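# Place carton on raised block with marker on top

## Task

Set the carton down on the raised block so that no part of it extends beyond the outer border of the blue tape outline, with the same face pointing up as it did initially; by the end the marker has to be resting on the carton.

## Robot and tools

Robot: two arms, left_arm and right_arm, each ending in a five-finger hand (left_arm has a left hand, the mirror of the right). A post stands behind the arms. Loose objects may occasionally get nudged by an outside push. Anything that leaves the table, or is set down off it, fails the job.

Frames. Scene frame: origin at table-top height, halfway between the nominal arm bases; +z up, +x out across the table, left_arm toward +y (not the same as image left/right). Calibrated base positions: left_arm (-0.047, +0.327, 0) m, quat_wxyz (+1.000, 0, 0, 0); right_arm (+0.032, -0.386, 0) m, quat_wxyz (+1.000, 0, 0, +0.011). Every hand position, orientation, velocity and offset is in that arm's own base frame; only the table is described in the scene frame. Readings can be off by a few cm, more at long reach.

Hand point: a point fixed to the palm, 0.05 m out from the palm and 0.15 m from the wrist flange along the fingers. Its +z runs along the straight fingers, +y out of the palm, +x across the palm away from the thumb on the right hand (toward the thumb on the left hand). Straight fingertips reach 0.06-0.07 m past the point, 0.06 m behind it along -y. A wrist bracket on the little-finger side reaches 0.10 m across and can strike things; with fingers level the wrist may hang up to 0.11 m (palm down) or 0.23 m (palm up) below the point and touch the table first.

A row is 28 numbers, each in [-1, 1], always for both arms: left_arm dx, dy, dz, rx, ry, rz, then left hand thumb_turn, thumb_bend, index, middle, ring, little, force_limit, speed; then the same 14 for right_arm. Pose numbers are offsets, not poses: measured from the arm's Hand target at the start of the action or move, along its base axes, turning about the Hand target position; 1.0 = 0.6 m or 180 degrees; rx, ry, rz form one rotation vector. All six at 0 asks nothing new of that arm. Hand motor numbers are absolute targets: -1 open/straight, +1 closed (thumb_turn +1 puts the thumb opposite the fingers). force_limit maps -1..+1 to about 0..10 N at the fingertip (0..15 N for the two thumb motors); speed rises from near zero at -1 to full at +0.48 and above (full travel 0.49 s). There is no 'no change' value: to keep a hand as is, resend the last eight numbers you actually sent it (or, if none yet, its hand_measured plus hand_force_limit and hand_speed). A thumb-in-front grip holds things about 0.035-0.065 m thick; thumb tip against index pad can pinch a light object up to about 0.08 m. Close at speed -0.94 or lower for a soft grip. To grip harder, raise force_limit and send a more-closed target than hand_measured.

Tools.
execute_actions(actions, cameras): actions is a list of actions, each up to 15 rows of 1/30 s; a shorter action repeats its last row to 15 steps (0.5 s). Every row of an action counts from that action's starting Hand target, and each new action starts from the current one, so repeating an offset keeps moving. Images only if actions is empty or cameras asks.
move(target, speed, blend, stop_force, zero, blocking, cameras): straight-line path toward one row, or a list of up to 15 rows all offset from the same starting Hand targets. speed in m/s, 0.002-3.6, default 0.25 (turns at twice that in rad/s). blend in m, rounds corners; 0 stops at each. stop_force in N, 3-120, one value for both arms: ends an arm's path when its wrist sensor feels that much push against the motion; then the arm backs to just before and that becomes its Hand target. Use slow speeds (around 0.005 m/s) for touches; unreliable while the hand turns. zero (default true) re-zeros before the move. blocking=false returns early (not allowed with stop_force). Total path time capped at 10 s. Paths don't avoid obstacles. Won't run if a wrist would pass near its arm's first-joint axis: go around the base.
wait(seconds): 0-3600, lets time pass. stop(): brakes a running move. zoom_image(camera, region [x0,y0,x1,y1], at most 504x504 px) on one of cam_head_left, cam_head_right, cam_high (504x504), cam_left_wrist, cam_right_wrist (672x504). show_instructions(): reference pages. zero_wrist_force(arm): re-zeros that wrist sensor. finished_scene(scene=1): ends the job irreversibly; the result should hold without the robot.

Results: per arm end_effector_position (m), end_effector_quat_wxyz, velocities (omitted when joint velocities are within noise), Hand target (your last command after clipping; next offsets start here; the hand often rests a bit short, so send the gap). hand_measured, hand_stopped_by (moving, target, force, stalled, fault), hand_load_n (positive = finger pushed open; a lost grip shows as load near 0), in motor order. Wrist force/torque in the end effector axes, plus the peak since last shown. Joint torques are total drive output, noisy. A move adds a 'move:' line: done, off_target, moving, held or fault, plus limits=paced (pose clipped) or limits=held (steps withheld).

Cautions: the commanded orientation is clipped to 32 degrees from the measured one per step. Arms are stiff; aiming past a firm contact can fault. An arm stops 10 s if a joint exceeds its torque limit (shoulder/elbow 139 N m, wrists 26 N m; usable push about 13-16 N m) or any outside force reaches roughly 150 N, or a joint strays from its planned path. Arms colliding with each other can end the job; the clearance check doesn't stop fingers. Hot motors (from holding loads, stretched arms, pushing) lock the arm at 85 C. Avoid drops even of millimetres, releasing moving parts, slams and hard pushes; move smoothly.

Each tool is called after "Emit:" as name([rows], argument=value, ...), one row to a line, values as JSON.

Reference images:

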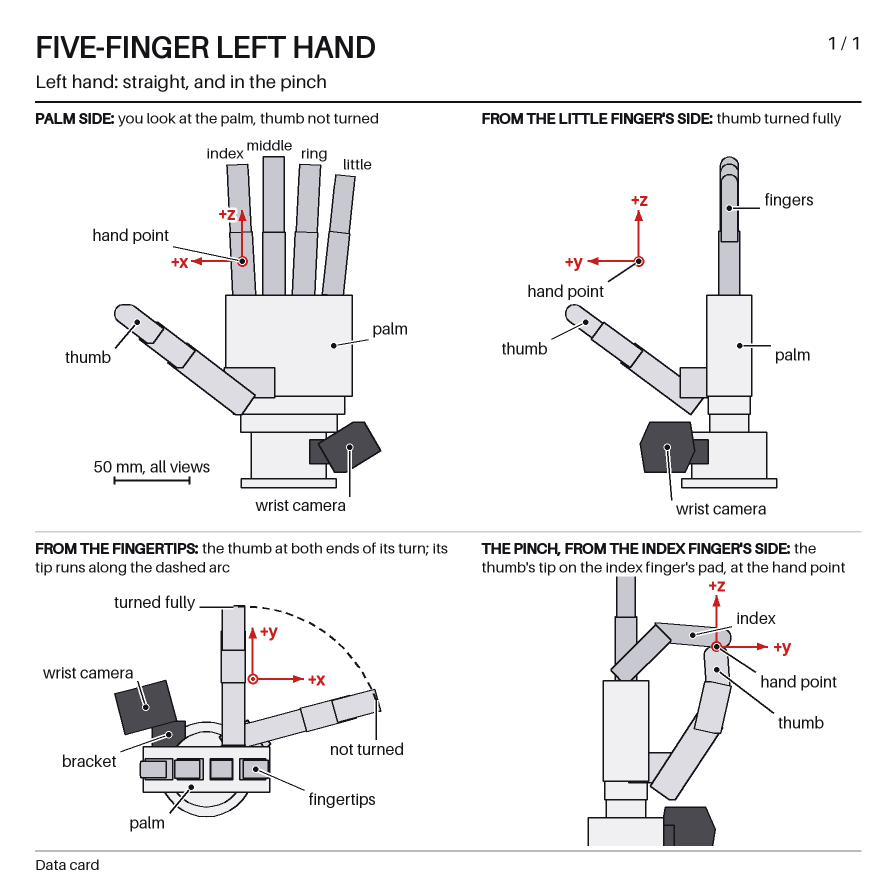

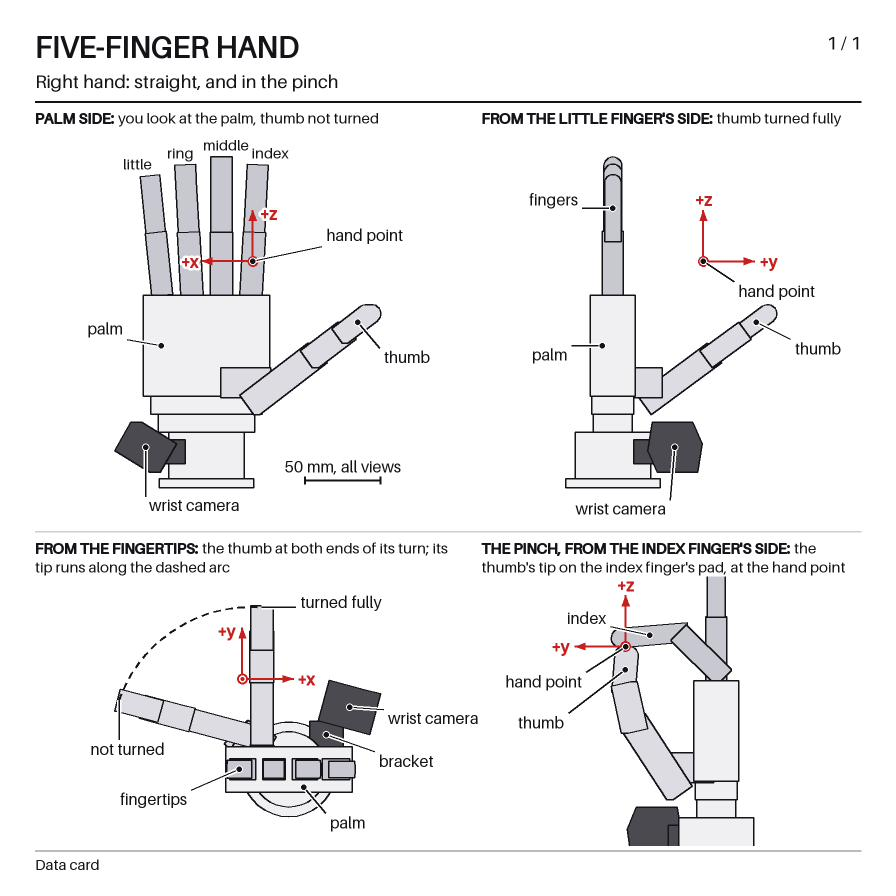

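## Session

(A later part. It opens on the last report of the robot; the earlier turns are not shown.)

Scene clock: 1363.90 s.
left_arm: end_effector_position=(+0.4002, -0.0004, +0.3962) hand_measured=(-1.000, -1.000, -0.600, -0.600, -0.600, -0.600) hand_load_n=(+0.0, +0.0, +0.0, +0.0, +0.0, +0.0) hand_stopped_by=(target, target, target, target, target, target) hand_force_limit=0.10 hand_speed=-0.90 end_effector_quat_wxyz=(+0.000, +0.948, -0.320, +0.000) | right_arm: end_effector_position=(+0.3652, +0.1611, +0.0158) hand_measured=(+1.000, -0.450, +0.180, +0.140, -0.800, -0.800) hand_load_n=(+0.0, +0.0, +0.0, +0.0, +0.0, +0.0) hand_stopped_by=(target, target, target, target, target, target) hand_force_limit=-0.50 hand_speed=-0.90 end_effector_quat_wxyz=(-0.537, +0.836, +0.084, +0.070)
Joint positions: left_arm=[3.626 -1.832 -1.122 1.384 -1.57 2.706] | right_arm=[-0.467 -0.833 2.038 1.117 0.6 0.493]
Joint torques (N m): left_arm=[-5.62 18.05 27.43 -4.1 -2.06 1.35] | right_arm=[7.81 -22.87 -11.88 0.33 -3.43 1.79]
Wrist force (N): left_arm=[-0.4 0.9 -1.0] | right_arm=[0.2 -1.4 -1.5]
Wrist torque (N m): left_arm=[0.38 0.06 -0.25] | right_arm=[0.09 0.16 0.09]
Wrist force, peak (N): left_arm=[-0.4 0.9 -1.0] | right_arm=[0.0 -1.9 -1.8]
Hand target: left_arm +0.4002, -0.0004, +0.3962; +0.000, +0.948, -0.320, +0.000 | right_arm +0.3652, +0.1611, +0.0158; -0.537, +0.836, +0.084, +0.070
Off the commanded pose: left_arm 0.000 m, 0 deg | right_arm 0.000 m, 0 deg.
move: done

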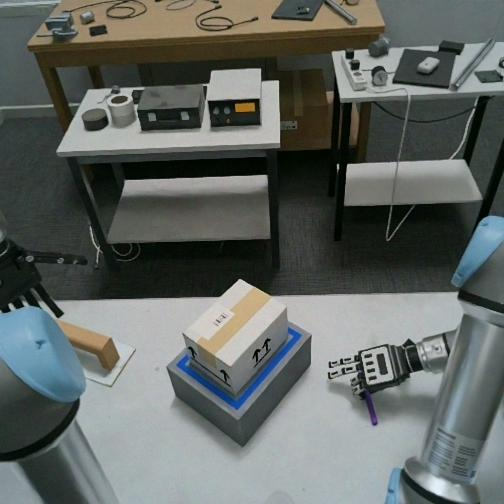

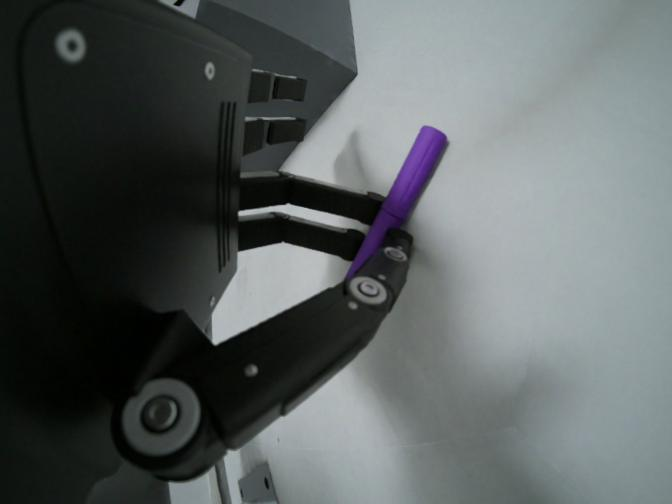

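Emit:
execute_actions([
  [[0,0,0,0,0,0,-1,-1,-0.6,-0.6,-0.6,-0.6,0.1,-0.9,0,0,0,0,0,0,1,-0.45,0.35,0.35,-0.8,-0.8,-0.5,-0.95]],
  [[0,0,0,0,0,0,-1,-1,-0.6,-0.6,-0.6,-0.6,0.1,-0.9,0,0,0,0,0,0,1,-0.45,0.35,0.35,-0.8,-0.8,-0.5,-0.95]],
  [[0,0,0,0,0,0,-1,-1,-0.6,-0.6,-0.6,-0.6,0.1,-0.9,0,0,0,0,0,0,1,-0.45,0.35,0.35,-0.8,-0.8,-0.5,-0.95]],
], cameras=["cam_head_left","cam_head_right","cam_right_wrist"])

Emit:
zoom_image(camera="cam_right_wrist", region=[320, 160, 440, 280])

Emit:
zoom_image(camera="cam_head_left", region=[345, 365, 395, 415])

Scene clock: 1371.40 s.
left_arm: end_effector_position=(+0.4002, -0.0004, +0.3962) hand_measured=(-1.000, -1.000, -0.600, -0.600, -0.600, -0.600) hand_load_n=(+0.0, +0.0, +0.0, +0.0, +0.0, +0.0) hand_stopped_by=(target, target, target, target, target, target) hand_force_limit=0.10 hand_speed=-0.90 end_effector_quat_wxyz=(+0.000, +0.948, -0.320, +0.000) | right_arm: end_effector_position=(+0.3652, +0.1611, +0.0158) hand_measured=(+1.000, -0.450, +0.250, +0.200, -0.800, -0.800) hand_load_n=(+0.0, +0.0, +2.5, +2.5, +0.0, +0.0) hand_stopped_by=(target, target, force, force, target, target) hand_force_limit=-0.50 hand_speed=-0.95 end_effector_quat_wxyz=(-0.537, +0.836, +0.084, +0.070)
Joint positions: left_arm=[3.626 -1.832 -1.122 1.384 -1.57 2.706] | right_arm=[-0.467 -0.833 2.038 1.117 0.6 0.493]
Joint torques (N m): left_arm=[-5.71 17.67 27.24 -4 -2.02 1.22] | right_arm=[0.64 -24.29 -12.01 0.38 0.84 1.78]
Wrist force (N): left_arm=[-0.5 0.4 -1.1] | right_arm=[0.3 -6.9 0.0]
Wrist torque (N m): left_arm=[0.31 0.07 -0.23] | right_arm=[-0.25 0.14 0.01]
Wrist force, peak (N): left_arm=[-0.5 1.0 -1.1] | right_arm=[0.4 -7.7 -0.3]
Hand target: left_arm +0.4002, -0.0004, +0.3962; +0.000, +0.948, -0.320, +0.000 | right_arm +0.3652, +0.1611, +0.0158; -0.537, +0.836, +0.084, +0.070
Off the commanded pose: left_arm 0.000 m, 0 deg | right_arm 0.000 m, 0 deg.

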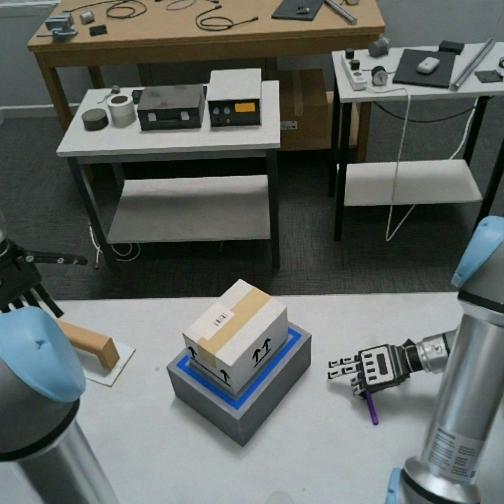

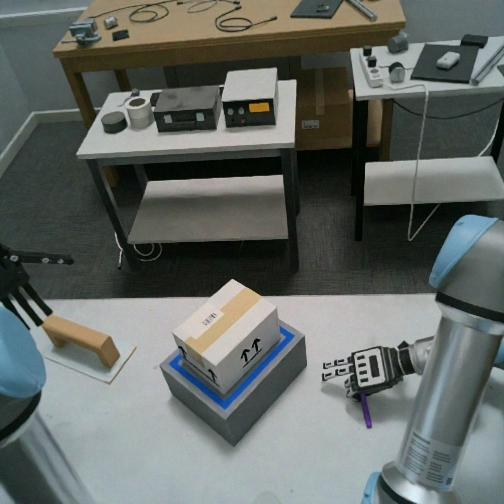

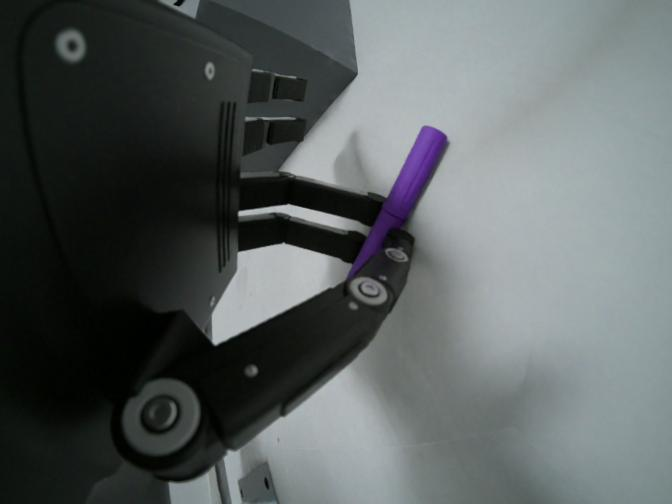

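Scaled by 4.200 from the camera's image (finer frame: 960x720).

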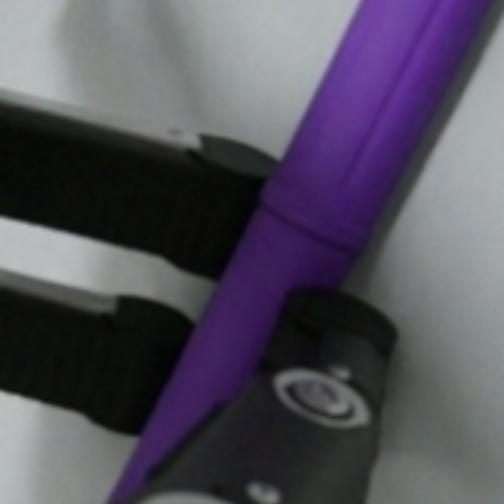

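Scaled by 10.080 from the camera's image (finer frame: 720x720).

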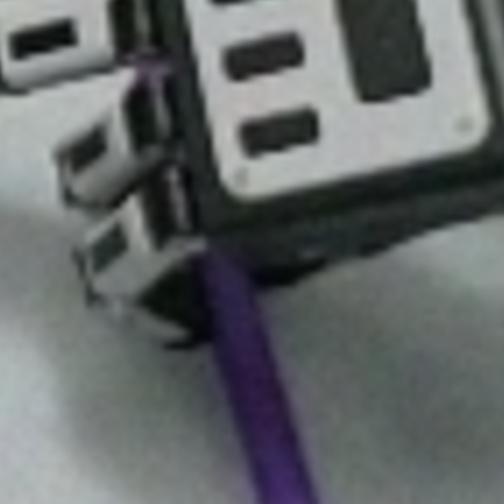

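Emit:
execute_actions([
  [[0,0,0,0,0,0,-1,-1,-0.6,-0.6,-0.6,-0.6,0.1,-0.9,0,0,0,0,0,0,1,-0.45,0.18,0.14,-0.8,-0.8,-0.5,-0.9]],
])

Emit:
move([
  [0,0,0,0,0,0,-1,-1,-0.6,-0.6,-0.6,-0.6,0.1,-0.9,0,0,0.0067,0,0,0,1,-0.45,0.18,0.14,-0.8,-0.8,-0.5,-0.9],
  [0,0,0,0,0,0,-1,-1,-0.6,-0.6,-0.6,-0.6,0.1,-0.9,0,0,0.007,0,0,0,1,-0.4,0,0,-0.8,-0.8,-0.5,-0.3],
  [0,0,0,0,0,0,-1,-1,-0.6,-0.6,-0.6,-0.6,0.1,-0.9,0,0,0.08,0,0,0,1,-0.4,0,0,-0.8,-0.8,-0.5,-0.3],
  [0,0,0,0,0,0,-1,-1,-0.6,-0.6,-0.6,-0.6,0.1,-0.9,0.1667,-0.01,0.08,0,0,0,1,-0.4,0,0,-0.8,-0.8,-0.5,-0.3],
  [0,0,0,0,0,0,-1,-1,-0.6,-0.6,-0.6,-0.6,0.1,-0.9,0.1667,-0.01,0.015,0,0,0,1,-0.4,0,0,-0.8,-0.8,-0.5,-0.3],
], speed=[0.02,0.02,0.06,0.1,0.06], cameras=["cam_head_left","cam_high","cam_right_wrist"])

Scene clock: 1419.53 s.
left_arm: end_effector_position=(+0.4002, -0.0004, +0.3962) hand_measured=(-1.000, -1.000, -0.600, -0.600, -0.600, -0.600) hand_load_n=(+0.0, +0.0, +0.0, +0.0, +0.0, +0.0) hand_stopped_by=(target, target, target, target, target, target) hand_force_limit=0.10 hand_speed=-0.90 end_effector_quat_wxyz=(+0.000, +0.948, -0.320, +0.000) | right_arm: end_effector_position=(+0.3652, +0.1611, +0.0158) hand_measured=(+1.000, -0.450, +0.180, +0.140, -0.800, -0.800) hand_load_n=(+0.0, +0.0, +0.0, +0.0, +0.0, +0.0) hand_stopped_by=(target, target, target, target, target, target) hand_force_limit=-0.50 hand_speed=-0.90 end_effector_quat_wxyz=(-0.537, +0.836, +0.084, +0.070)
Joint positions: left_arm=[3.626 -1.832 -1.122 1.384 -1.57 2.706] | right_arm=[-0.467 -0.833 2.038 1.117 0.6 0.493]
Joint torques (N m): left_arm=[-5.32 18.13 26.81 -4.15 -2.09 1.2] | right_arm=[-4.23 -23.34 -10.8 0.57 -0.32 1.67]
Wrist force (N): left_arm=[-0.1 0.6 -1.1] | right_arm=[0.1 -2.2 -2.6]
Wrist torque (N m): left_arm=[0.33 0.01 -0.21] | right_arm=[0.07 0.19 0.09]
Wrist force, peak (N): left_arm=[-0.3 0.9 -1.2] | right_arm=[0.0 -7.7 -0.4]
Hand target: left_arm +0.4002, -0.0004, +0.3962; +0.000, +0.948, -0.320, +0.000 | right_arm +0.3652, +0.1611, +0.0158; -0.537, +0.836, +0.084, +0.070
Off the commanded pose: left_arm 0.000 m, 0 deg | right_arm 0.000 m, 0 deg.

Scene clock: 1424.20 s.
left_arm: end_effector_position=(+0.4002, -0.0004, +0.3962) hand_measured=(-1.000, -1.000, -0.600, -0.600, -0.600, -0.600) hand_load_n=(+0.0, +0.0, +0.0, +0.0, +0.0, +0.0) hand_stopped_by=(target, target, target, target, target, target) hand_force_limit=0.10 hand_speed=-0.90 end_effector_quat_wxyz=(+0.000, +0.948, -0.320, +0.000) | right_arm: end_effector_position=(+0.4653, +0.1550, +0.0249) hand_measured=(+1.000, -0.400, +0.000, +0.000, -0.800, -0.800) hand_load_n=(+0.0, +0.0, +0.0, +0.0, +0.0, +0.0) hand_stopped_by=(target, target, target, target, target, target) hand_force_limit=-0.50 hand_speed=-0.30 end_effector_quat_wxyz=(-0.537, +0.836, +0.084, +0.070)
Joint positions: left_arm=[3.626 -1.832 -1.122 1.384 -1.57 2.706] | right_arm=[-0.38 -0.741 1.702 1.257 0.544 0.617]
Joint torques (N m): left_arm=[-5.92 17.86 26.53 -4.09 -2.08 1.15] | right_arm=[7.9 -34.3 -14.97 0.49 -1.3 2.19]
Wrist force (N): left_arm=[-0.3 0.6 -1.2] | right_arm=[0.4 -0.7 -0.5]
Wrist torque (N m): left_arm=[0.34 0.03 -0.23] | right_arm=[0.11 0.12 0.11]
Wrist force, peak (N): left_arm=[-0.4 0.9 -1.2] | right_arm=[0.0 -2.4 -2.5]
Hand target: left_arm +0.4002, -0.0004, +0.3962; +0.000, +0.948, -0.320, +0.000 | right_arm +0.4653, +0.1551, +0.0248; -0.537, +0.836, +0.084, +0.070
Off the commanded pose: left_arm 0.000 m, 0 deg | right_arm 0.000 m, 0 deg.
move: done

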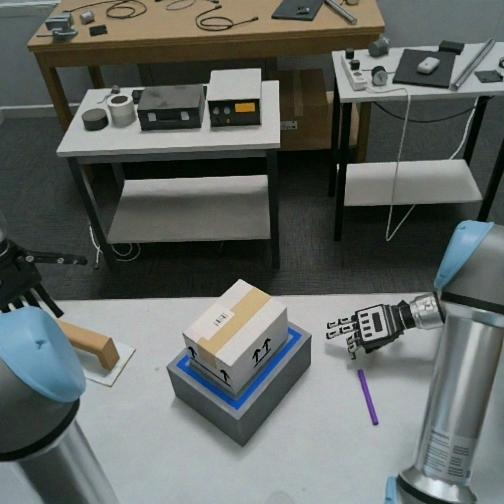

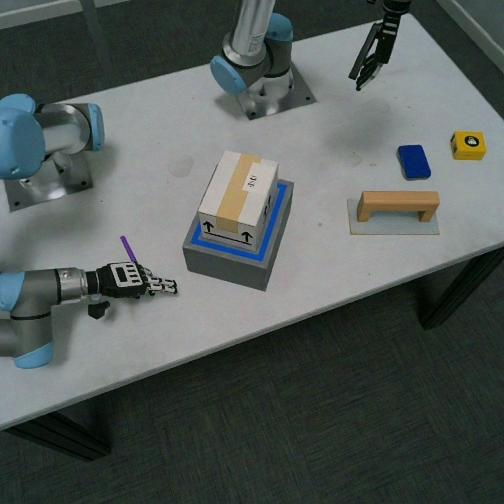

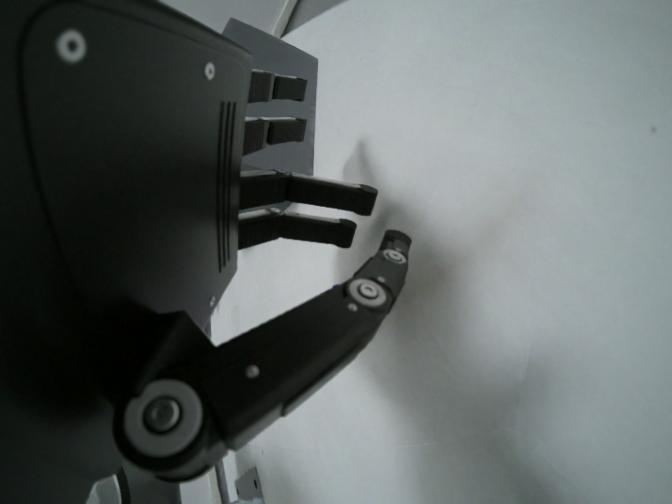

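Emit:
zoom_image(camera="cam_high", region=[100, 225, 170, 295])

Emit:
zoom_image(camera="cam_head_left", region=[340, 360, 400, 430])

Emit:
move(target=[0,0,0,0,0,0,-1,-1,-0.6,-0.6,-0.6,-0.6,0.1,-0.9,0,0,-0.025,0,0,0,1,-0.4,0,0,-0.8,-0.8,-0.5,-0.3], speed=0.006, stop_force=3)

Scaled by 7.200 from the camera's image (finer frame: 720x720).

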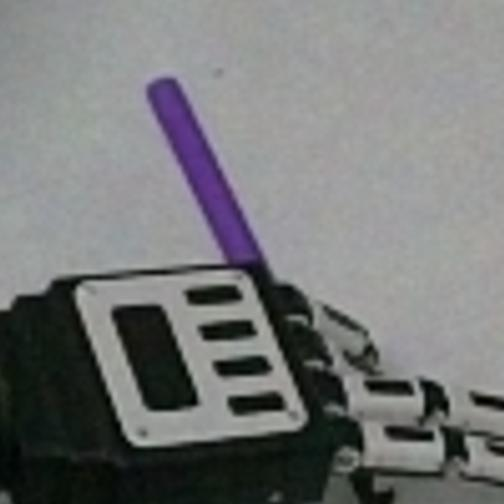

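Scaled by 7.200 from the camera's image (finer frame: 720x720).

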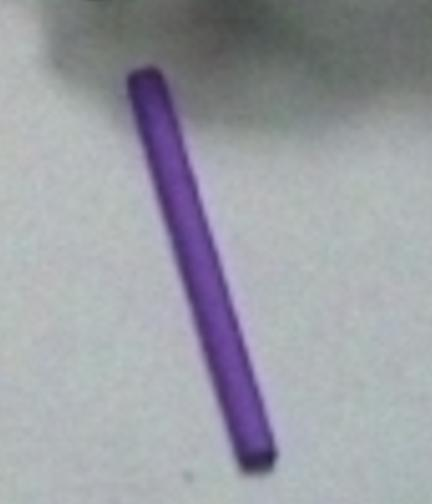

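Scene clock: 1431.27 s.
left_arm: end_effector_position=(+0.4002, -0.0004, +0.3962) hand_measured=(-1.000, -1.000, -0.600, -0.600, -0.600, -0.600) hand_load_n=(+0.0, -0.5, +0.0, +0.0, +0.5, +0.0) hand_stopped_by=(target, target, target, target, target, target) hand_force_limit=0.10 hand_speed=-0.90 end_effector_quat_wxyz=(+0.000, +0.948, -0.320, +0.000) | right_arm: end_effector_position=(+0.4653, +0.1551, +0.0160) hand_measured=(+1.000, -0.400, +0.000, +0.000, -0.800, -0.800) hand_load_n=(+0.0, +0.0, +0.0, +0.0, +0.0, +0.0) hand_stopped_by=(target, target, target, target, target, target) hand_force_limit=-0.50 hand_speed=-0.30 end_effector_quat_wxyz=(-0.537, +0.836, +0.084, +0.070)
Joint positions: left_arm=[3.626 -1.832 -1.122 1.384 -1.57 2.706] | right_arm=[-0.38 -0.723 1.7 1.242 0.544 0.618]
Joint torques (N m): left_arm=[-5.51 18.15 27.26 -4.08 -1.95 1.07] | right_arm=[7.49 -52.47 -2.86 3.35 -1.92 1]
Wrist force (N): left_arm=[-0.3 0.6 -1.0] | right_arm=[-0.1 -1.9 -0.7]
Wrist torque (N m): left_arm=[0.33 0.05 -0.24] | right_arm=[0.08 0.19 0.07]
Wrist force, peak (N): left_arm=[0.0 0.9 -1.2] | right_arm=[1.1 -4.1 -2.3]
Hand target: left_arm +0.4002, -0.0004, +0.3962; +0.000, +0.948, -0.320, +0.000 | right_arm +0.4653, +0.1551, +0.0160; -0.537, +0.836, +0.084, +0.070 (not the last commanded pose)
Off the commanded pose: left_arm 0.000 m, 0 deg | right_arm 0.006 m, 0 deg.
move: contact (right_arm)

Emit:
move(target=[0,0,0,0,0,0,-1,-1,-0.6,-0.6,-0.6,-0.6,0.1,-0.9,0,0,0.006,0,0,0,1,-0.4,0,0,-0.8,-0.8,-0.5,-0.3], speed=0.02)

Emit:
execute_actions([
  [[0,0,0,0,0,0,-1,-1,-0.6,-0.6,-0.6,-0.6,0.1,-0.9,0,0,0,0,0,0,1,-0.4,0.25,0.25,-0.8,-0.8,-0.5,-0.3]],
])

Emit:
move(target=[0,0,0,0,0,0,-1,-1,-0.6,-0.6,-0.6,-0.6,0.1,-0.9,0,0,-0.025,0,0,0,1,-0.4,0.25,0.25,-0.8,-0.8,-0.5,-0.3], speed=0.006, stop_force=3, cameras=["cam_head_left","cam_right_wrist"])

Emit:
zoom_image(camera="cam_head_left", region=[325, 325, 385, 385])

Emit:
zoom_image(camera="cam_right_wrist", region=[320, 160, 440, 280])

Scene clock: 1436.80 s.
left_arm: end_effector_position=(+0.4002, -0.0004, +0.3962) hand_measured=(-1.000, -1.000, -0.600, -0.600, -0.600, -0.600) hand_load_n=(+0.0, +0.0, +0.0, +0.0, +0.0, +0.0) hand_stopped_by=(target, target, target, target, target, target) hand_force_limit=0.10 hand_speed=-0.90 end_effector_quat_wxyz=(+0.000, +0.948, -0.320, +0.000) | right_arm: end_effector_position=(+0.4652, +0.1551, +0.0195) hand_measured=(+1.000, -0.400, +0.000, +0.000, -0.800, -0.800) hand_load_n=(+0.5, +0.0, +0.0, +0.0, +0.0, +0.0) hand_stopped_by=(target, target, target, target, target, target) hand_force_limit=-0.50 hand_speed=-0.30 end_effector_quat_wxyz=(-0.537, +0.836, +0.084, +0.070)
Joint positions: left_arm=[3.626 -1.832 -1.122 1.384 -1.57 2.706] | right_arm=[-0.38 -0.73 1.7 1.248 0.544 0.618]
Joint torques (N m): left_arm=[-5.86 18.13 26.81 -4.03 -2.01 1.08] | right_arm=[7.01 -54.97 -3.23 3.54 0.91 1.38]
Wrist force (N): left_arm=[-0.3 0.6 -1.2] | right_arm=[-0.1 -0.4 -0.4]
Wrist torque (N m): left_arm=[0.34 0.04 -0.22] | right_arm=[0.16 0.20 0.10]
Wrist force, peak (N): left_arm=[-0.4 0.8 -1.4] | right_arm=[0.4 -2.2 -1.0]
Hand target: left_arm +0.4002, -0.0004, +0.3962; +0.000, +0.948, -0.320, +0.000 | right_arm +0.4653, +0.1551, +0.0196; -0.537, +0.836, +0.084, +0.070
Off the commanded pose: left_arm 0.000 m, 0 deg | right_arm 0.000 m, 0 deg.
move: done

Scene clock: 1437.50 s.
left_arm: end_effector_position=(+0.4002, -0.0004, +0.3962) hand_measured=(-1.000, -1.000, -0.600, -0.600, -0.600, -0.600) hand_load_n=(+0.0, -0.5, +0.0, +0.0, +0.0, +0.0) hand_stopped_by=(target, target, target, target, target, target) hand_force_limit=0.10 hand_speed=-0.90 end_effector_quat_wxyz=(+0.000, +0.948, -0.320, +0.000) | right_arm: end_effector_position=(+0.4652, +0.1551, +0.0196) hand_measured=(+1.000, -0.400, +0.250, +0.250, -0.800, -0.800) hand_load_n=(+0.0, +0.0, +0.0, +0.0, +0.0, +0.0) hand_stopped_by=(target, target, target, target, target, target) hand_force_limit=-0.50 hand_speed=-0.30 end_effector_quat_wxyz=(-0.537, +0.836, +0.084, +0.070)
Joint positions: left_arm=[3.626 -1.832 -1.122 1.384 -1.57 2.706] | right_arm=[-0.38 -0.73 1.7 1.248 0.544 0.618]
Joint torques (N m): left_arm=[-5.81 18.35 27.16 -4.13 -2.06 1.05] | right_arm=[7.27 -53.28 -3.45 3.58 0.08 1.44]
Wrist force (N): left_arm=[-0.2 0.6 -0.9] | right_arm=[0.1 -0.7 -0.4]
Wrist torque (N m): left_arm=[0.32 0.04 -0.23] | right_arm=[0.13 0.17 0.10]
Wrist force, peak (N): left_arm=[-0.5 0.8 -1.1] | right_arm=[0.4 -0.7 -0.7]
Hand target: left_arm +0.4002, -0.0004, +0.3962; +0.000, +0.948, -0.320, +0.000 | right_arm +0.4653, +0.1551, +0.0196; -0.537, +0.836, +0.084, +0.070
Off the commanded pose: left_arm 0.000 m, 0 deg | right_arm 0.000 m, 0 deg.

Scene clock: 1439.60 s.
left_arm: end_effector_position=(+0.4002, -0.0004, +0.3962) hand_measured=(-1.000, -1.000, -0.600, -0.600, -0.600, -0.600) hand_load_n=(+0.0, +0.0, +0.0, +0.0, +0.0, +0.0) hand_stopped_by=(target, target, target, target, target, target) hand_force_limit=0.10 hand_speed=-0.90 end_effector_quat_wxyz=(+0.000, +0.948, -0.320, +0.000) | right_arm: end_effector_position=(+0.4653, +0.1551, +0.0134) hand_measured=(+1.000, -0.400, +0.250, +0.250, -0.800, -0.800) hand_load_n=(+0.0, -0.5, +0.0, +0.0, +0.0, -0.5) hand_stopped_by=(target, target, target, target, target, target) hand_force_limit=-0.50 hand_speed=-0.30 end_effector_quat_wxyz=(-0.537, +0.836, +0.084, +0.070)
Joint positions: left_arm=[3.626 -1.832 -1.122 1.384 -1.57 2.706] | right_arm=[-0.38 -0.718 1.699 1.237 0.544 0.618]
Joint torques (N m): left_arm=[-5.84 18.06 26.65 -4.03 -1.98 1.11] | right_arm=[6.18 -52.12 -2.97 3.21 -1.25 0.79]
Wrist force (N): left_arm=[0.1 0.3 -1.0] | right_arm=[0.2 -2.7 -3.1]
Wrist torque (N m): left_arm=[0.30 -0.02 -0.20] | right_arm=[0.04 0.19 0.09]
Wrist force, peak (N): left_arm=[-0.7 0.7 -1.3] | right_arm=[0.2 -4.2 -4.6]
Hand target: left_arm +0.4002, -0.0004, +0.3962; +0.000, +0.948, -0.320, +0.000 | right_arm +0.4652, +0.1551, +0.0134; -0.537, +0.836, +0.084, +0.070 (not the last commanded pose)
Off the commanded pose: left_arm 0.000 m, 0 deg | right_arm 0.009 m, 0 deg.
move: contact (right_arm)

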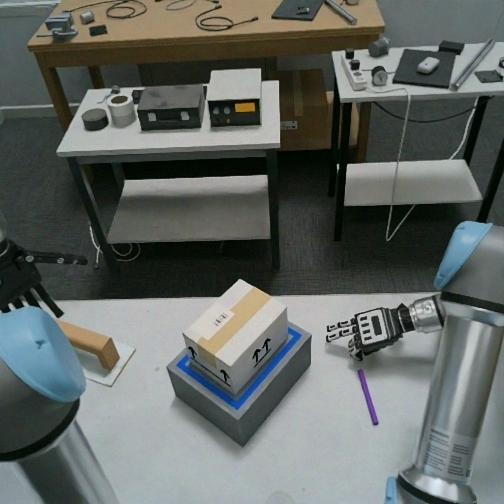

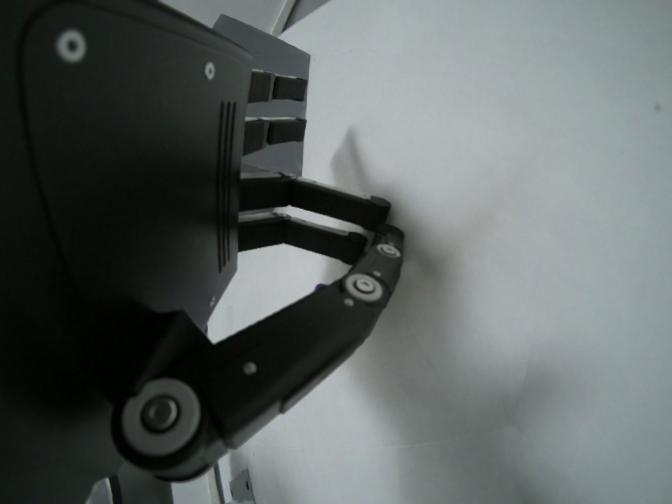

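Scaled by 8.400 from the camera's image (finer frame: 720x720).

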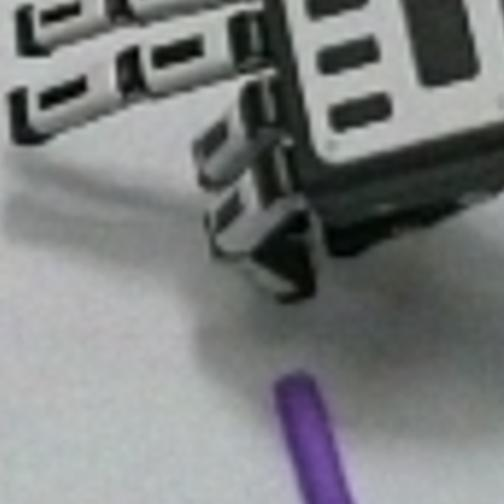

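Scaled by 4.200 from the camera's image (finer frame: 960x720).

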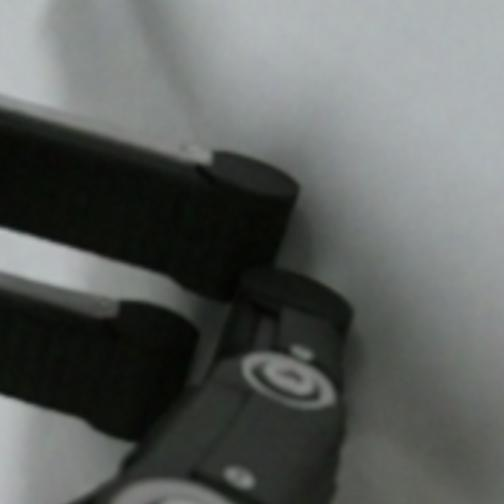

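Emit:
move([
  [0,0,0,0,0,0,-1,-1,-0.6,-0.6,-0.6,-0.6,0.1,-0.9,0,0,0.0777,0,0,0,1,-0.4,0,0,-0.8,-0.8,-0.5,-0.3],
  [0,0,0,0,0,0,-1,-1,-0.6,-0.6,-0.6,-0.6,0.1,-0.9,-0.1833,0.0007,0.0777,0,0,0,1,-0.4,0,0,-0.8,-0.8,-0.5,-0.3],
  [0,0,0,0,0,0,-1,-1,-0.6,-0.6,-0.6,-0.6,0.1,-0.9,-0.1833,0.0007,0.0243,0,0,0,1,-0.4,0,0,-0.8,-0.8,-0.5,-0.3],
], speed=[0.06,0.1,0.05], cameras=["cam_head_left","cam_head_right","cam_right_wrist"])

Emit:
zoom_image(camera="cam_head_left", region=[345, 365, 395, 415])

Emit:
zoom_image(camera="cam_right_wrist", region=[320, 160, 440, 280])

Scene clock: 1483.10 s.
left_arm: end_effector_position=(+0.4002, -0.0004, +0.3962) hand_measured=(-1.000, -1.000, -0.600, -0.600, -0.600, -0.600) hand_load_n=(+0.0, +0.0, +0.0, +0.0, +0.0, +0.0) hand_stopped_by=(target, target, target, target, target, target) hand_force_limit=0.10 hand_speed=-0.90 end_effector_quat_wxyz=(+0.000, +0.948, -0.320, +0.000) | right_arm: end_effector_position=(+0.3553, +0.1554, +0.0281) hand_measured=(+1.000, -0.400, +0.000, +0.000, -0.800, -0.800) hand_load_n=(+0.0, +0.0, +0.0, +0.0, +0.0, +0.0) hand_stopped_by=(target, target, target, target, target, target) hand_force_limit=-0.50 hand_speed=-0.30 end_effector_quat_wxyz=(-0.537, +0.836, +0.084, +0.070)
Joint positions: left_arm=[3.626 -1.832 -1.122 1.384 -1.57 2.706] | right_arm=[-0.495 -0.87 2.075 1.146 0.619 0.459]
Joint torques (N m): left_arm=[-5.97 17.73 27.12 -4.07 -2.07 0.93] | right_arm=[6.82 -21.11 -11.85 0.53 -2.19 1.82]
Wrist force (N): left_arm=[-0.5 0.7 -0.9] | right_arm=[0.2 -0.7 -0.3]
Wrist torque (N m): left_arm=[0.34 0.07 -0.24] | right_arm=[0.12 0.15 0.23]
Wrist force, peak (N): left_arm=[-0.4 0.8 -1.4] | right_arm=[0.0 -3.2 -3.3]
Hand target: left_arm +0.4002, -0.0004, +0.3962; +0.000, +0.948, -0.320, +0.000 | right_arm +0.3553, +0.1555, +0.0280; -0.537, +0.836, +0.084, +0.070
Off the commanded pose: left_arm 0.000 m, 0 deg | right_arm 0.000 m, 0 deg.
move: done

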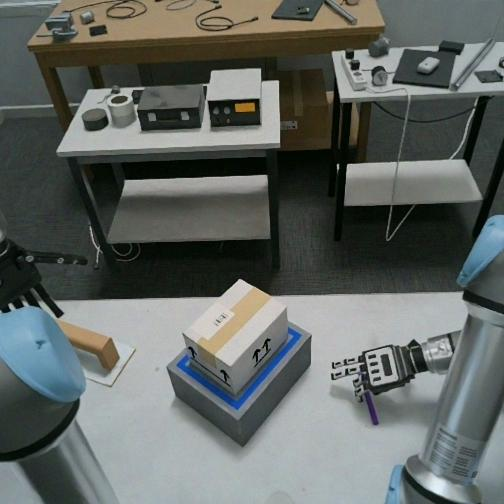

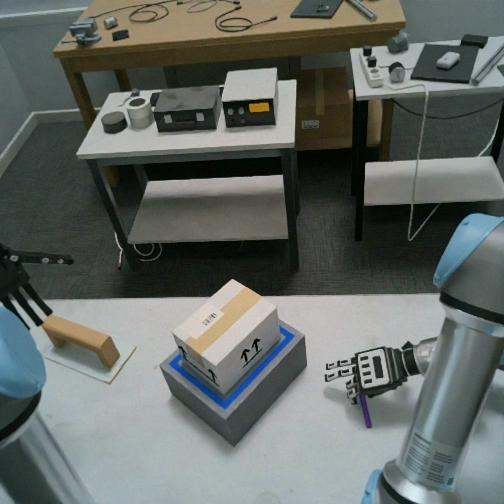

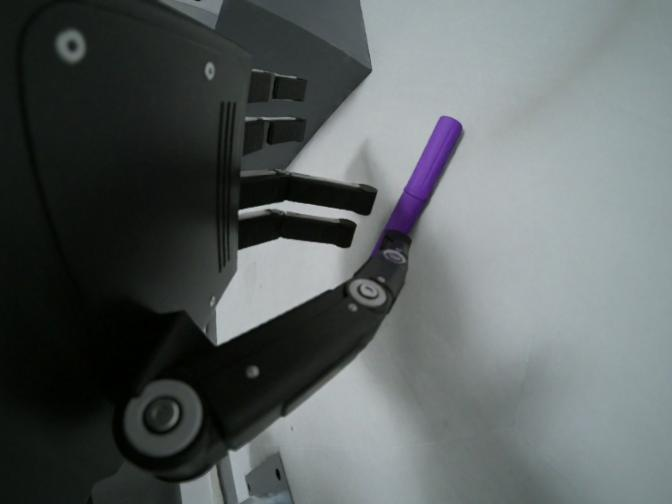

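Scaled by 10.080 from the camera's image (finer frame: 720x720).

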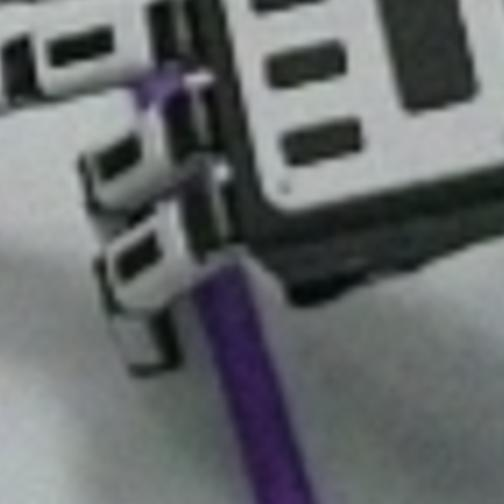

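Scaled by 4.200 from the camera's image (finer frame: 960x720).

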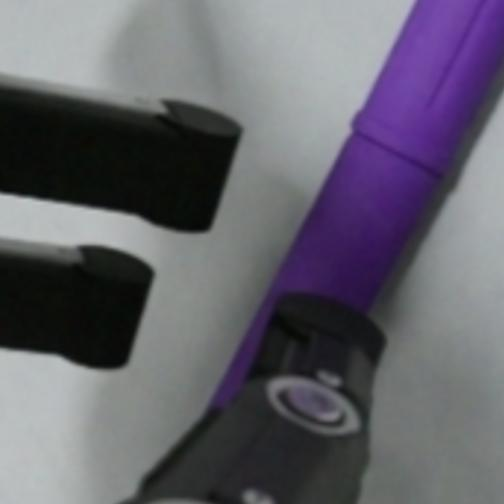

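Emit:
move(target=[0,0,0,0,0,0,-1,-1,-0.6,-0.6,-0.6,-0.6,0.1,-0.9,0,0,-0.0183,0,0,0,1,-0.4,0,0,-0.8,-0.8,-0.5,-0.3], speed=0.01, stop_force=3, cameras=["cam_head_left","cam_right_wrist"])

Emit:
zoom_image(camera="cam_head_left", region=[345, 365, 395, 415])

Emit:
zoom_image(camera="cam_right_wrist", region=[320, 160, 440, 280])

Scene clock: 1488.43 s.
left_arm: end_effector_position=(+0.4002, -0.0004, +0.3962) hand_measured=(-1.000, -1.000, -0.600, -0.600, -0.600, -0.600) hand_load_n=(+0.0, +0.0, +0.0, +0.0, +0.0, +0.0) hand_stopped_by=(target, target, target, target, target, target) hand_force_limit=0.10 hand_speed=-0.90 end_effector_quat_wxyz=(+0.000, +0.948, -0.320, +0.000) | right_arm: end_effector_position=(+0.3553, +0.1555, +0.0170) hand_measured=(+1.000, -0.400, +0.000, +0.000, -0.800, -0.800) hand_load_n=(+0.0, +0.0, +0.0, +0.0, +0.0, +0.0) hand_stopped_by=(target, target, target, target, target, target) hand_force_limit=-0.50 hand_speed=-0.30 end_effector_quat_wxyz=(-0.537, +0.836, +0.084, +0.070)
Joint positions: left_arm=[3.626 -1.832 -1.122 1.384 -1.57 2.706] | right_arm=[-0.495 -0.842 2.072 1.121 0.619 0.459]
Joint torques (N m): left_arm=[-5.77 17.45 27.12 -4.06 -1.99 0.87] | right_arm=[4.92 -23.18 -10.65 0.53 -2.59 1.19]
Wrist force (N): left_arm=[-0.3 0.8 -1.0] | right_arm=[0.5 -0.6 -0.3]
Wrist torque (N m): left_arm=[0.37 0.04 -0.24] | right_arm=[0.12 0.10 0.23]
Wrist force, peak (N): left_arm=[-0.5 1.0 -1.3] | right_arm=[0.5 -0.9 -0.5]
Hand target: left_arm +0.4002, -0.0004, +0.3962; +0.000, +0.948, -0.320, +0.000 | right_arm +0.3553, +0.1555, +0.0170; -0.537, +0.836, +0.084, +0.070
Off the commanded pose: left_arm 0.000 m, 0 deg | right_arm 0.000 m, 0 deg.
move: done

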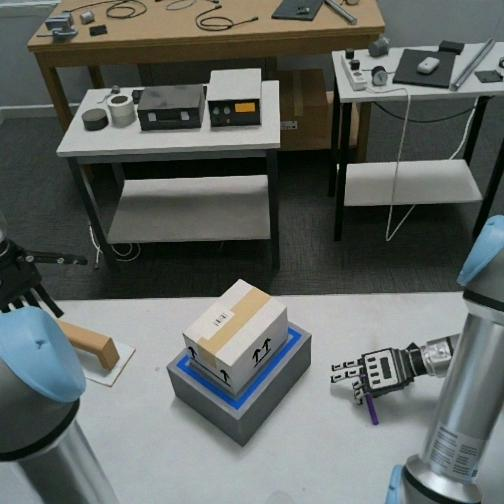

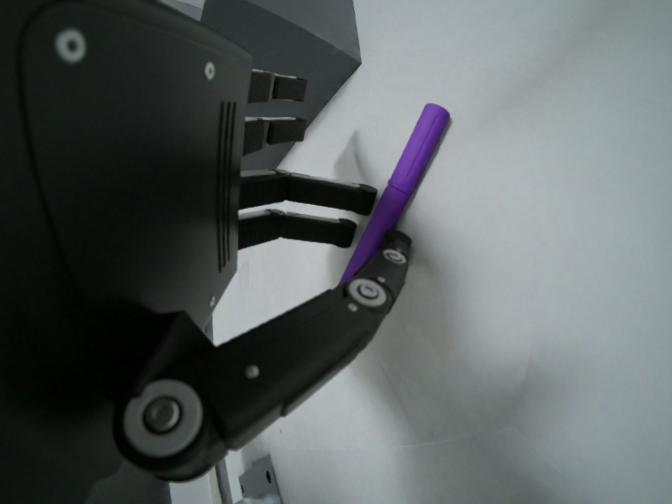

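Scaled by 10.080 from the camera's image (finer frame: 720x720).

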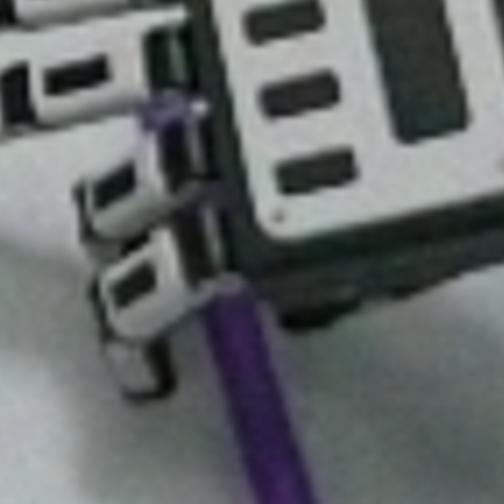

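Scaled by 4.200 from the camera's image (finer frame: 960x720).

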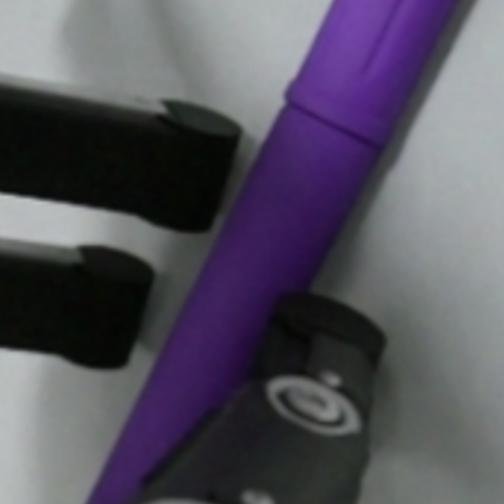

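Emit:
move([
  [0,0,0,0,0,0,-1,-1,-0.6,-0.6,-0.6,-0.6,0.1,-0.9,0,0,0,0,0,0,1,-0.4,0.12,0.08,-0.8,-0.8,-0.5,-0.9],
  [0,0,0,0,0,0,-1,-1,-0.6,-0.6,-0.6,-0.6,0.1,-0.9,0,0,-0.0020,0,0,0,1,-0.4,0.15,0.11,-0.8,-0.8,-0.5,-0.9],
  [0,0,0,0,0,0,-1,-1,-0.6,-0.6,-0.6,-0.6,0.1,-0.9,0,0,-0.0030,0,0,0,1,-0.4,0.15,0.11,-0.8,-0.8,-0.5,-0.9],
], speed=0.01, cameras=["cam_head_left","cam_right_wrist"])

Emit:
zoom_image(camera="cam_head_left", region=[345, 365, 395, 415])

Emit:
zoom_image(camera="cam_right_wrist", region=[320, 160, 440, 280])

Scene clock: 1499.70 s.
left_arm: end_effector_position=(+0.4002, -0.0004, +0.3962) hand_measured=(-1.000, -1.000, -0.600, -0.600, -0.600, -0.600) hand_load_n=(+0.0, -0.5, +0.0, +0.0, +0.0, +0.0) hand_stopped_by=(target, target, target, target, target, target) hand_force_limit=0.10 hand_speed=-0.90 end_effector_quat_wxyz=(+0.000, +0.948, -0.320, +0.000) | right_arm: end_effector_position=(+0.3553, +0.1555, +0.0153) hand_measured=(+1.000, -0.400, +0.150, +0.110, -0.800, -0.800) hand_load_n=(+0.0, +0.0, +0.0, +0.0, -0.5, +0.0) hand_stopped_by=(target, target, target, target, target, target) hand_force_limit=-0.50 hand_speed=-0.90 end_effector_quat_wxyz=(-0.537, +0.836, +0.084, +0.070)
Joint positions: left_arm=[3.626 -1.832 -1.122 1.384 -1.57 2.706] | right_arm=[-0.495 -0.838 2.071 1.117 0.619 0.459]
Joint torques (N m): left_arm=[-5.76 18.19 27.97 -4 -1.96 0.94] | right_arm=[7.06 -21.32 -10.92 0.77 -3.01 1.64]
Wrist force (N): left_arm=[-0.4 0.7 -1.0] | right_arm=[0.1 -0.8 -0.7]
Wrist torque (N m): left_arm=[0.34 0.05 -0.23] | right_arm=[0.13 0.16 0.20]
Wrist force, peak (N): left_arm=[-0.3 0.6 -1.6] | right_arm=[-0.1 -2.5 -3.1]
Hand target: left_arm +0.4002, -0.0004, +0.3962; +0.000, +0.948, -0.320, +0.000 | right_arm +0.3553, +0.1555, +0.0152; -0.537, +0.836, +0.084, +0.070
Off the commanded pose: left_arm 0.000 m, 0 deg | right_arm 0.000 m, 0 deg.
move: done

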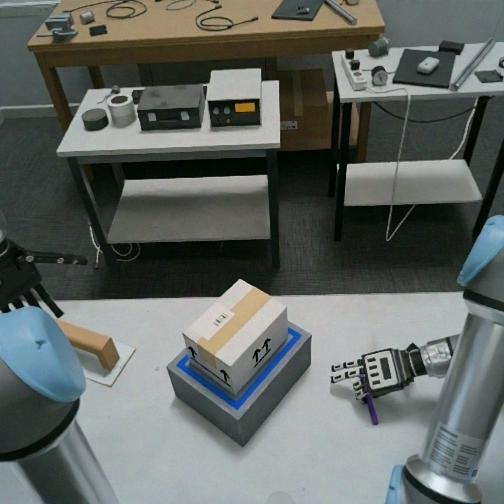

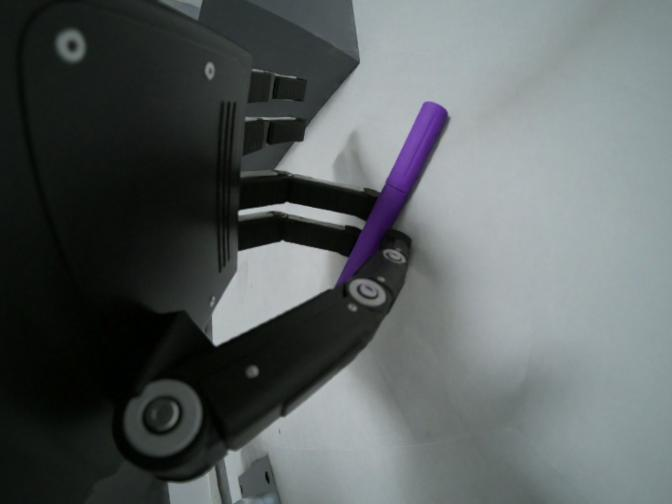

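Scaled by 10.080 from the camera's image (finer frame: 720x720).

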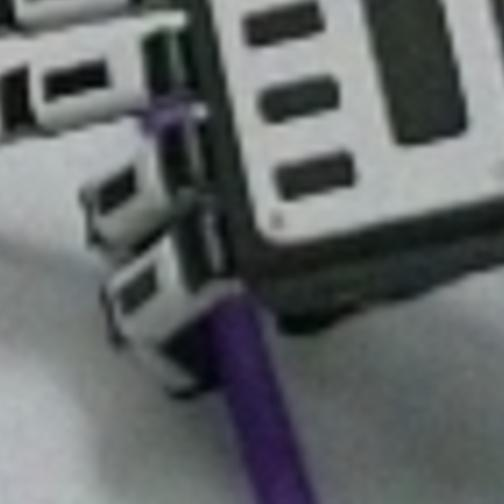

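Scaled by 4.200 from the camera's image (finer frame: 960x720).

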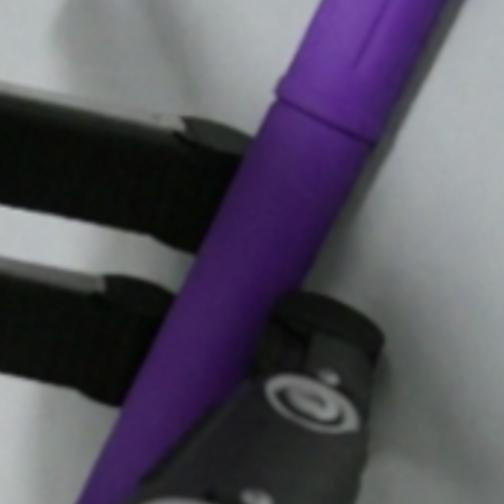

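Emit:
execute_actions([
  [[0,0,0,0,0,0,-1,-1,-0.6,-0.6,-0.6,-0.6,0.1,-0.9,0,0,0,0,0,0,1,-0.4,0.35,0.35,-0.8,-0.8,-0.4,-0.95]],
  [[0,0,0,0,0,0,-1,-1,-0.6,-0.6,-0.6,-0.6,0.1,-0.9,0,0,0,0,0,0,1,-0.4,0.35,0.35,-0.8,-0.8,-0.4,-0.95]],
  [[0,0,0,0,0,0,-1,-1,-0.6,-0.6,-0.6,-0.6,0.1,-0.9,0,0,0,0,0,0,1,-0.4,0.35,0.35,-0.8,-0.8,-0.4,-0.95]],
], cameras=["cam_head_left","cam_right_wrist"])

Emit:
zoom_image(camera="cam_right_wrist", region=[320, 160, 440, 280])

Emit:
zoom_image(camera="cam_head_left", region=[345, 365, 395, 415])

Scene clock: 1506.13 s.
left_arm: end_effector_position=(+0.4002, -0.0004, +0.3962) hand_measured=(-1.000, -1.000, -0.600, -0.600, -0.600, -0.600) hand_load_n=(+0.0, +0.0, +0.0, +0.0, +0.0, +0.0) hand_stopped_by=(target, target, target, target, target, target) hand_force_limit=0.10 hand_speed=-0.90 end_effector_quat_wxyz=(+0.000, +0.948, -0.320, +0.000) | right_arm: end_effector_position=(+0.3553, +0.1555, +0.0152) hand_measured=(+1.000, -0.400, +0.234, +0.188, -0.800, -0.800) hand_load_n=(+0.0, +0.0, +3.0, +3.0, +0.0, +0.0) hand_stopped_by=(target, target, force, force, target, target) hand_force_limit=-0.40 hand_speed=-0.95 end_effector_quat_wxyz=(-0.537, +0.836, +0.084, +0.070)
Joint positions: left_arm=[3.626 -1.832 -1.122 1.384 -1.57 2.706] | right_arm=[-0.495 -0.837 2.071 1.117 0.619 0.459]
Joint torques (N m): left_arm=[-5.33 17.82 28.25 -3.9 -2 0.86] | right_arm=[2.78 -23.01 -10.84 0.57 0.99 1.69]
Wrist force (N): left_arm=[-0.7 0.9 -0.8] | right_arm=[1.5 -8.7 -1.0]
Wrist torque (N m): left_arm=[0.36 0.10 -0.27] | right_arm=[-0.32 0.08 0.09]
Wrist force, peak (N): left_arm=[-0.3 0.8 -1.4] | right_arm=[1.4 -8.7 -0.9]
Hand target: left_arm +0.4002, -0.0004, +0.3962; +0.000, +0.948, -0.320, +0.000 | right_arm +0.3553, +0.1555, +0.0152; -0.537, +0.836, +0.084, +0.070
Off the commanded pose: left_arm 0.000 m, 0 deg | right_arm 0.000 m, 0 deg.

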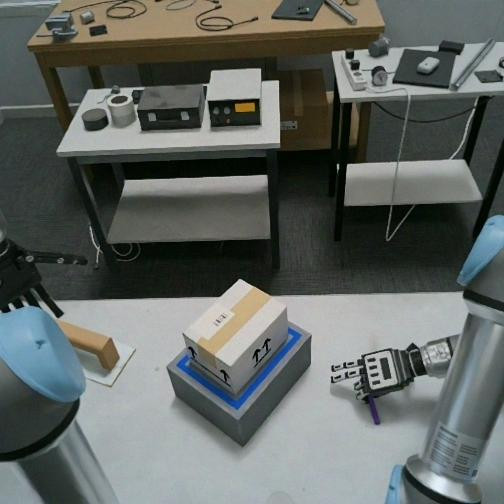

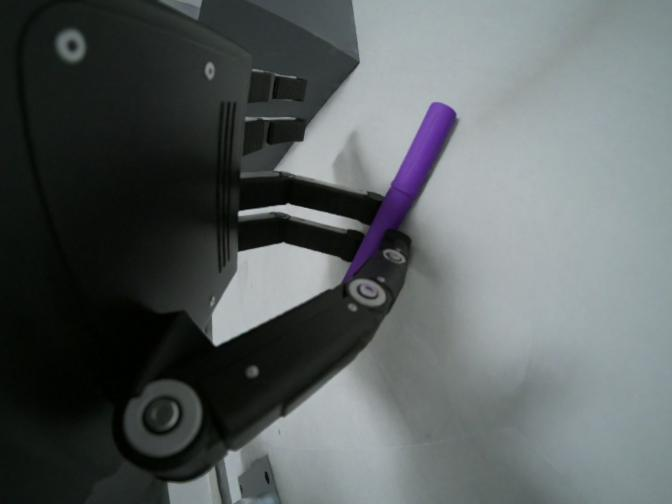

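Scaled by 4.200 from the camera's image (finer frame: 960x720).

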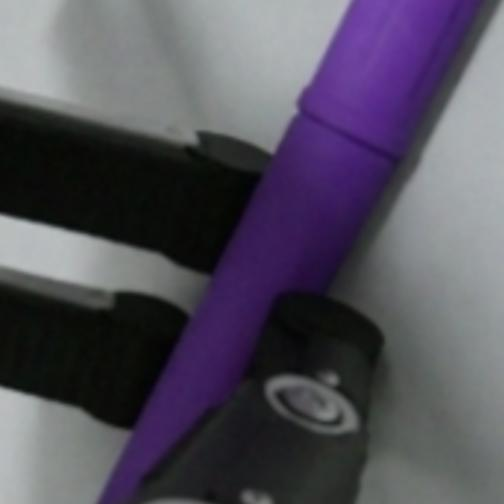

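Scaled by 10.080 from the camera's image (finer frame: 720x720).

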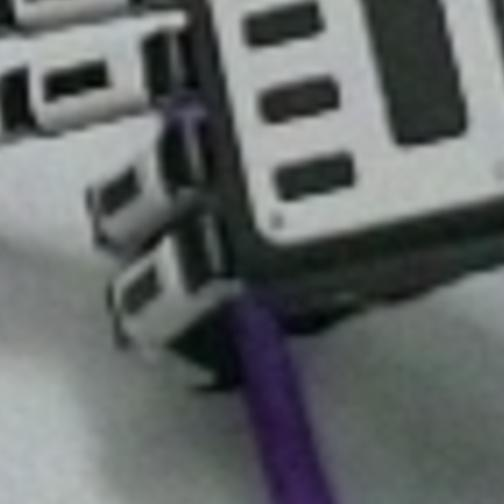

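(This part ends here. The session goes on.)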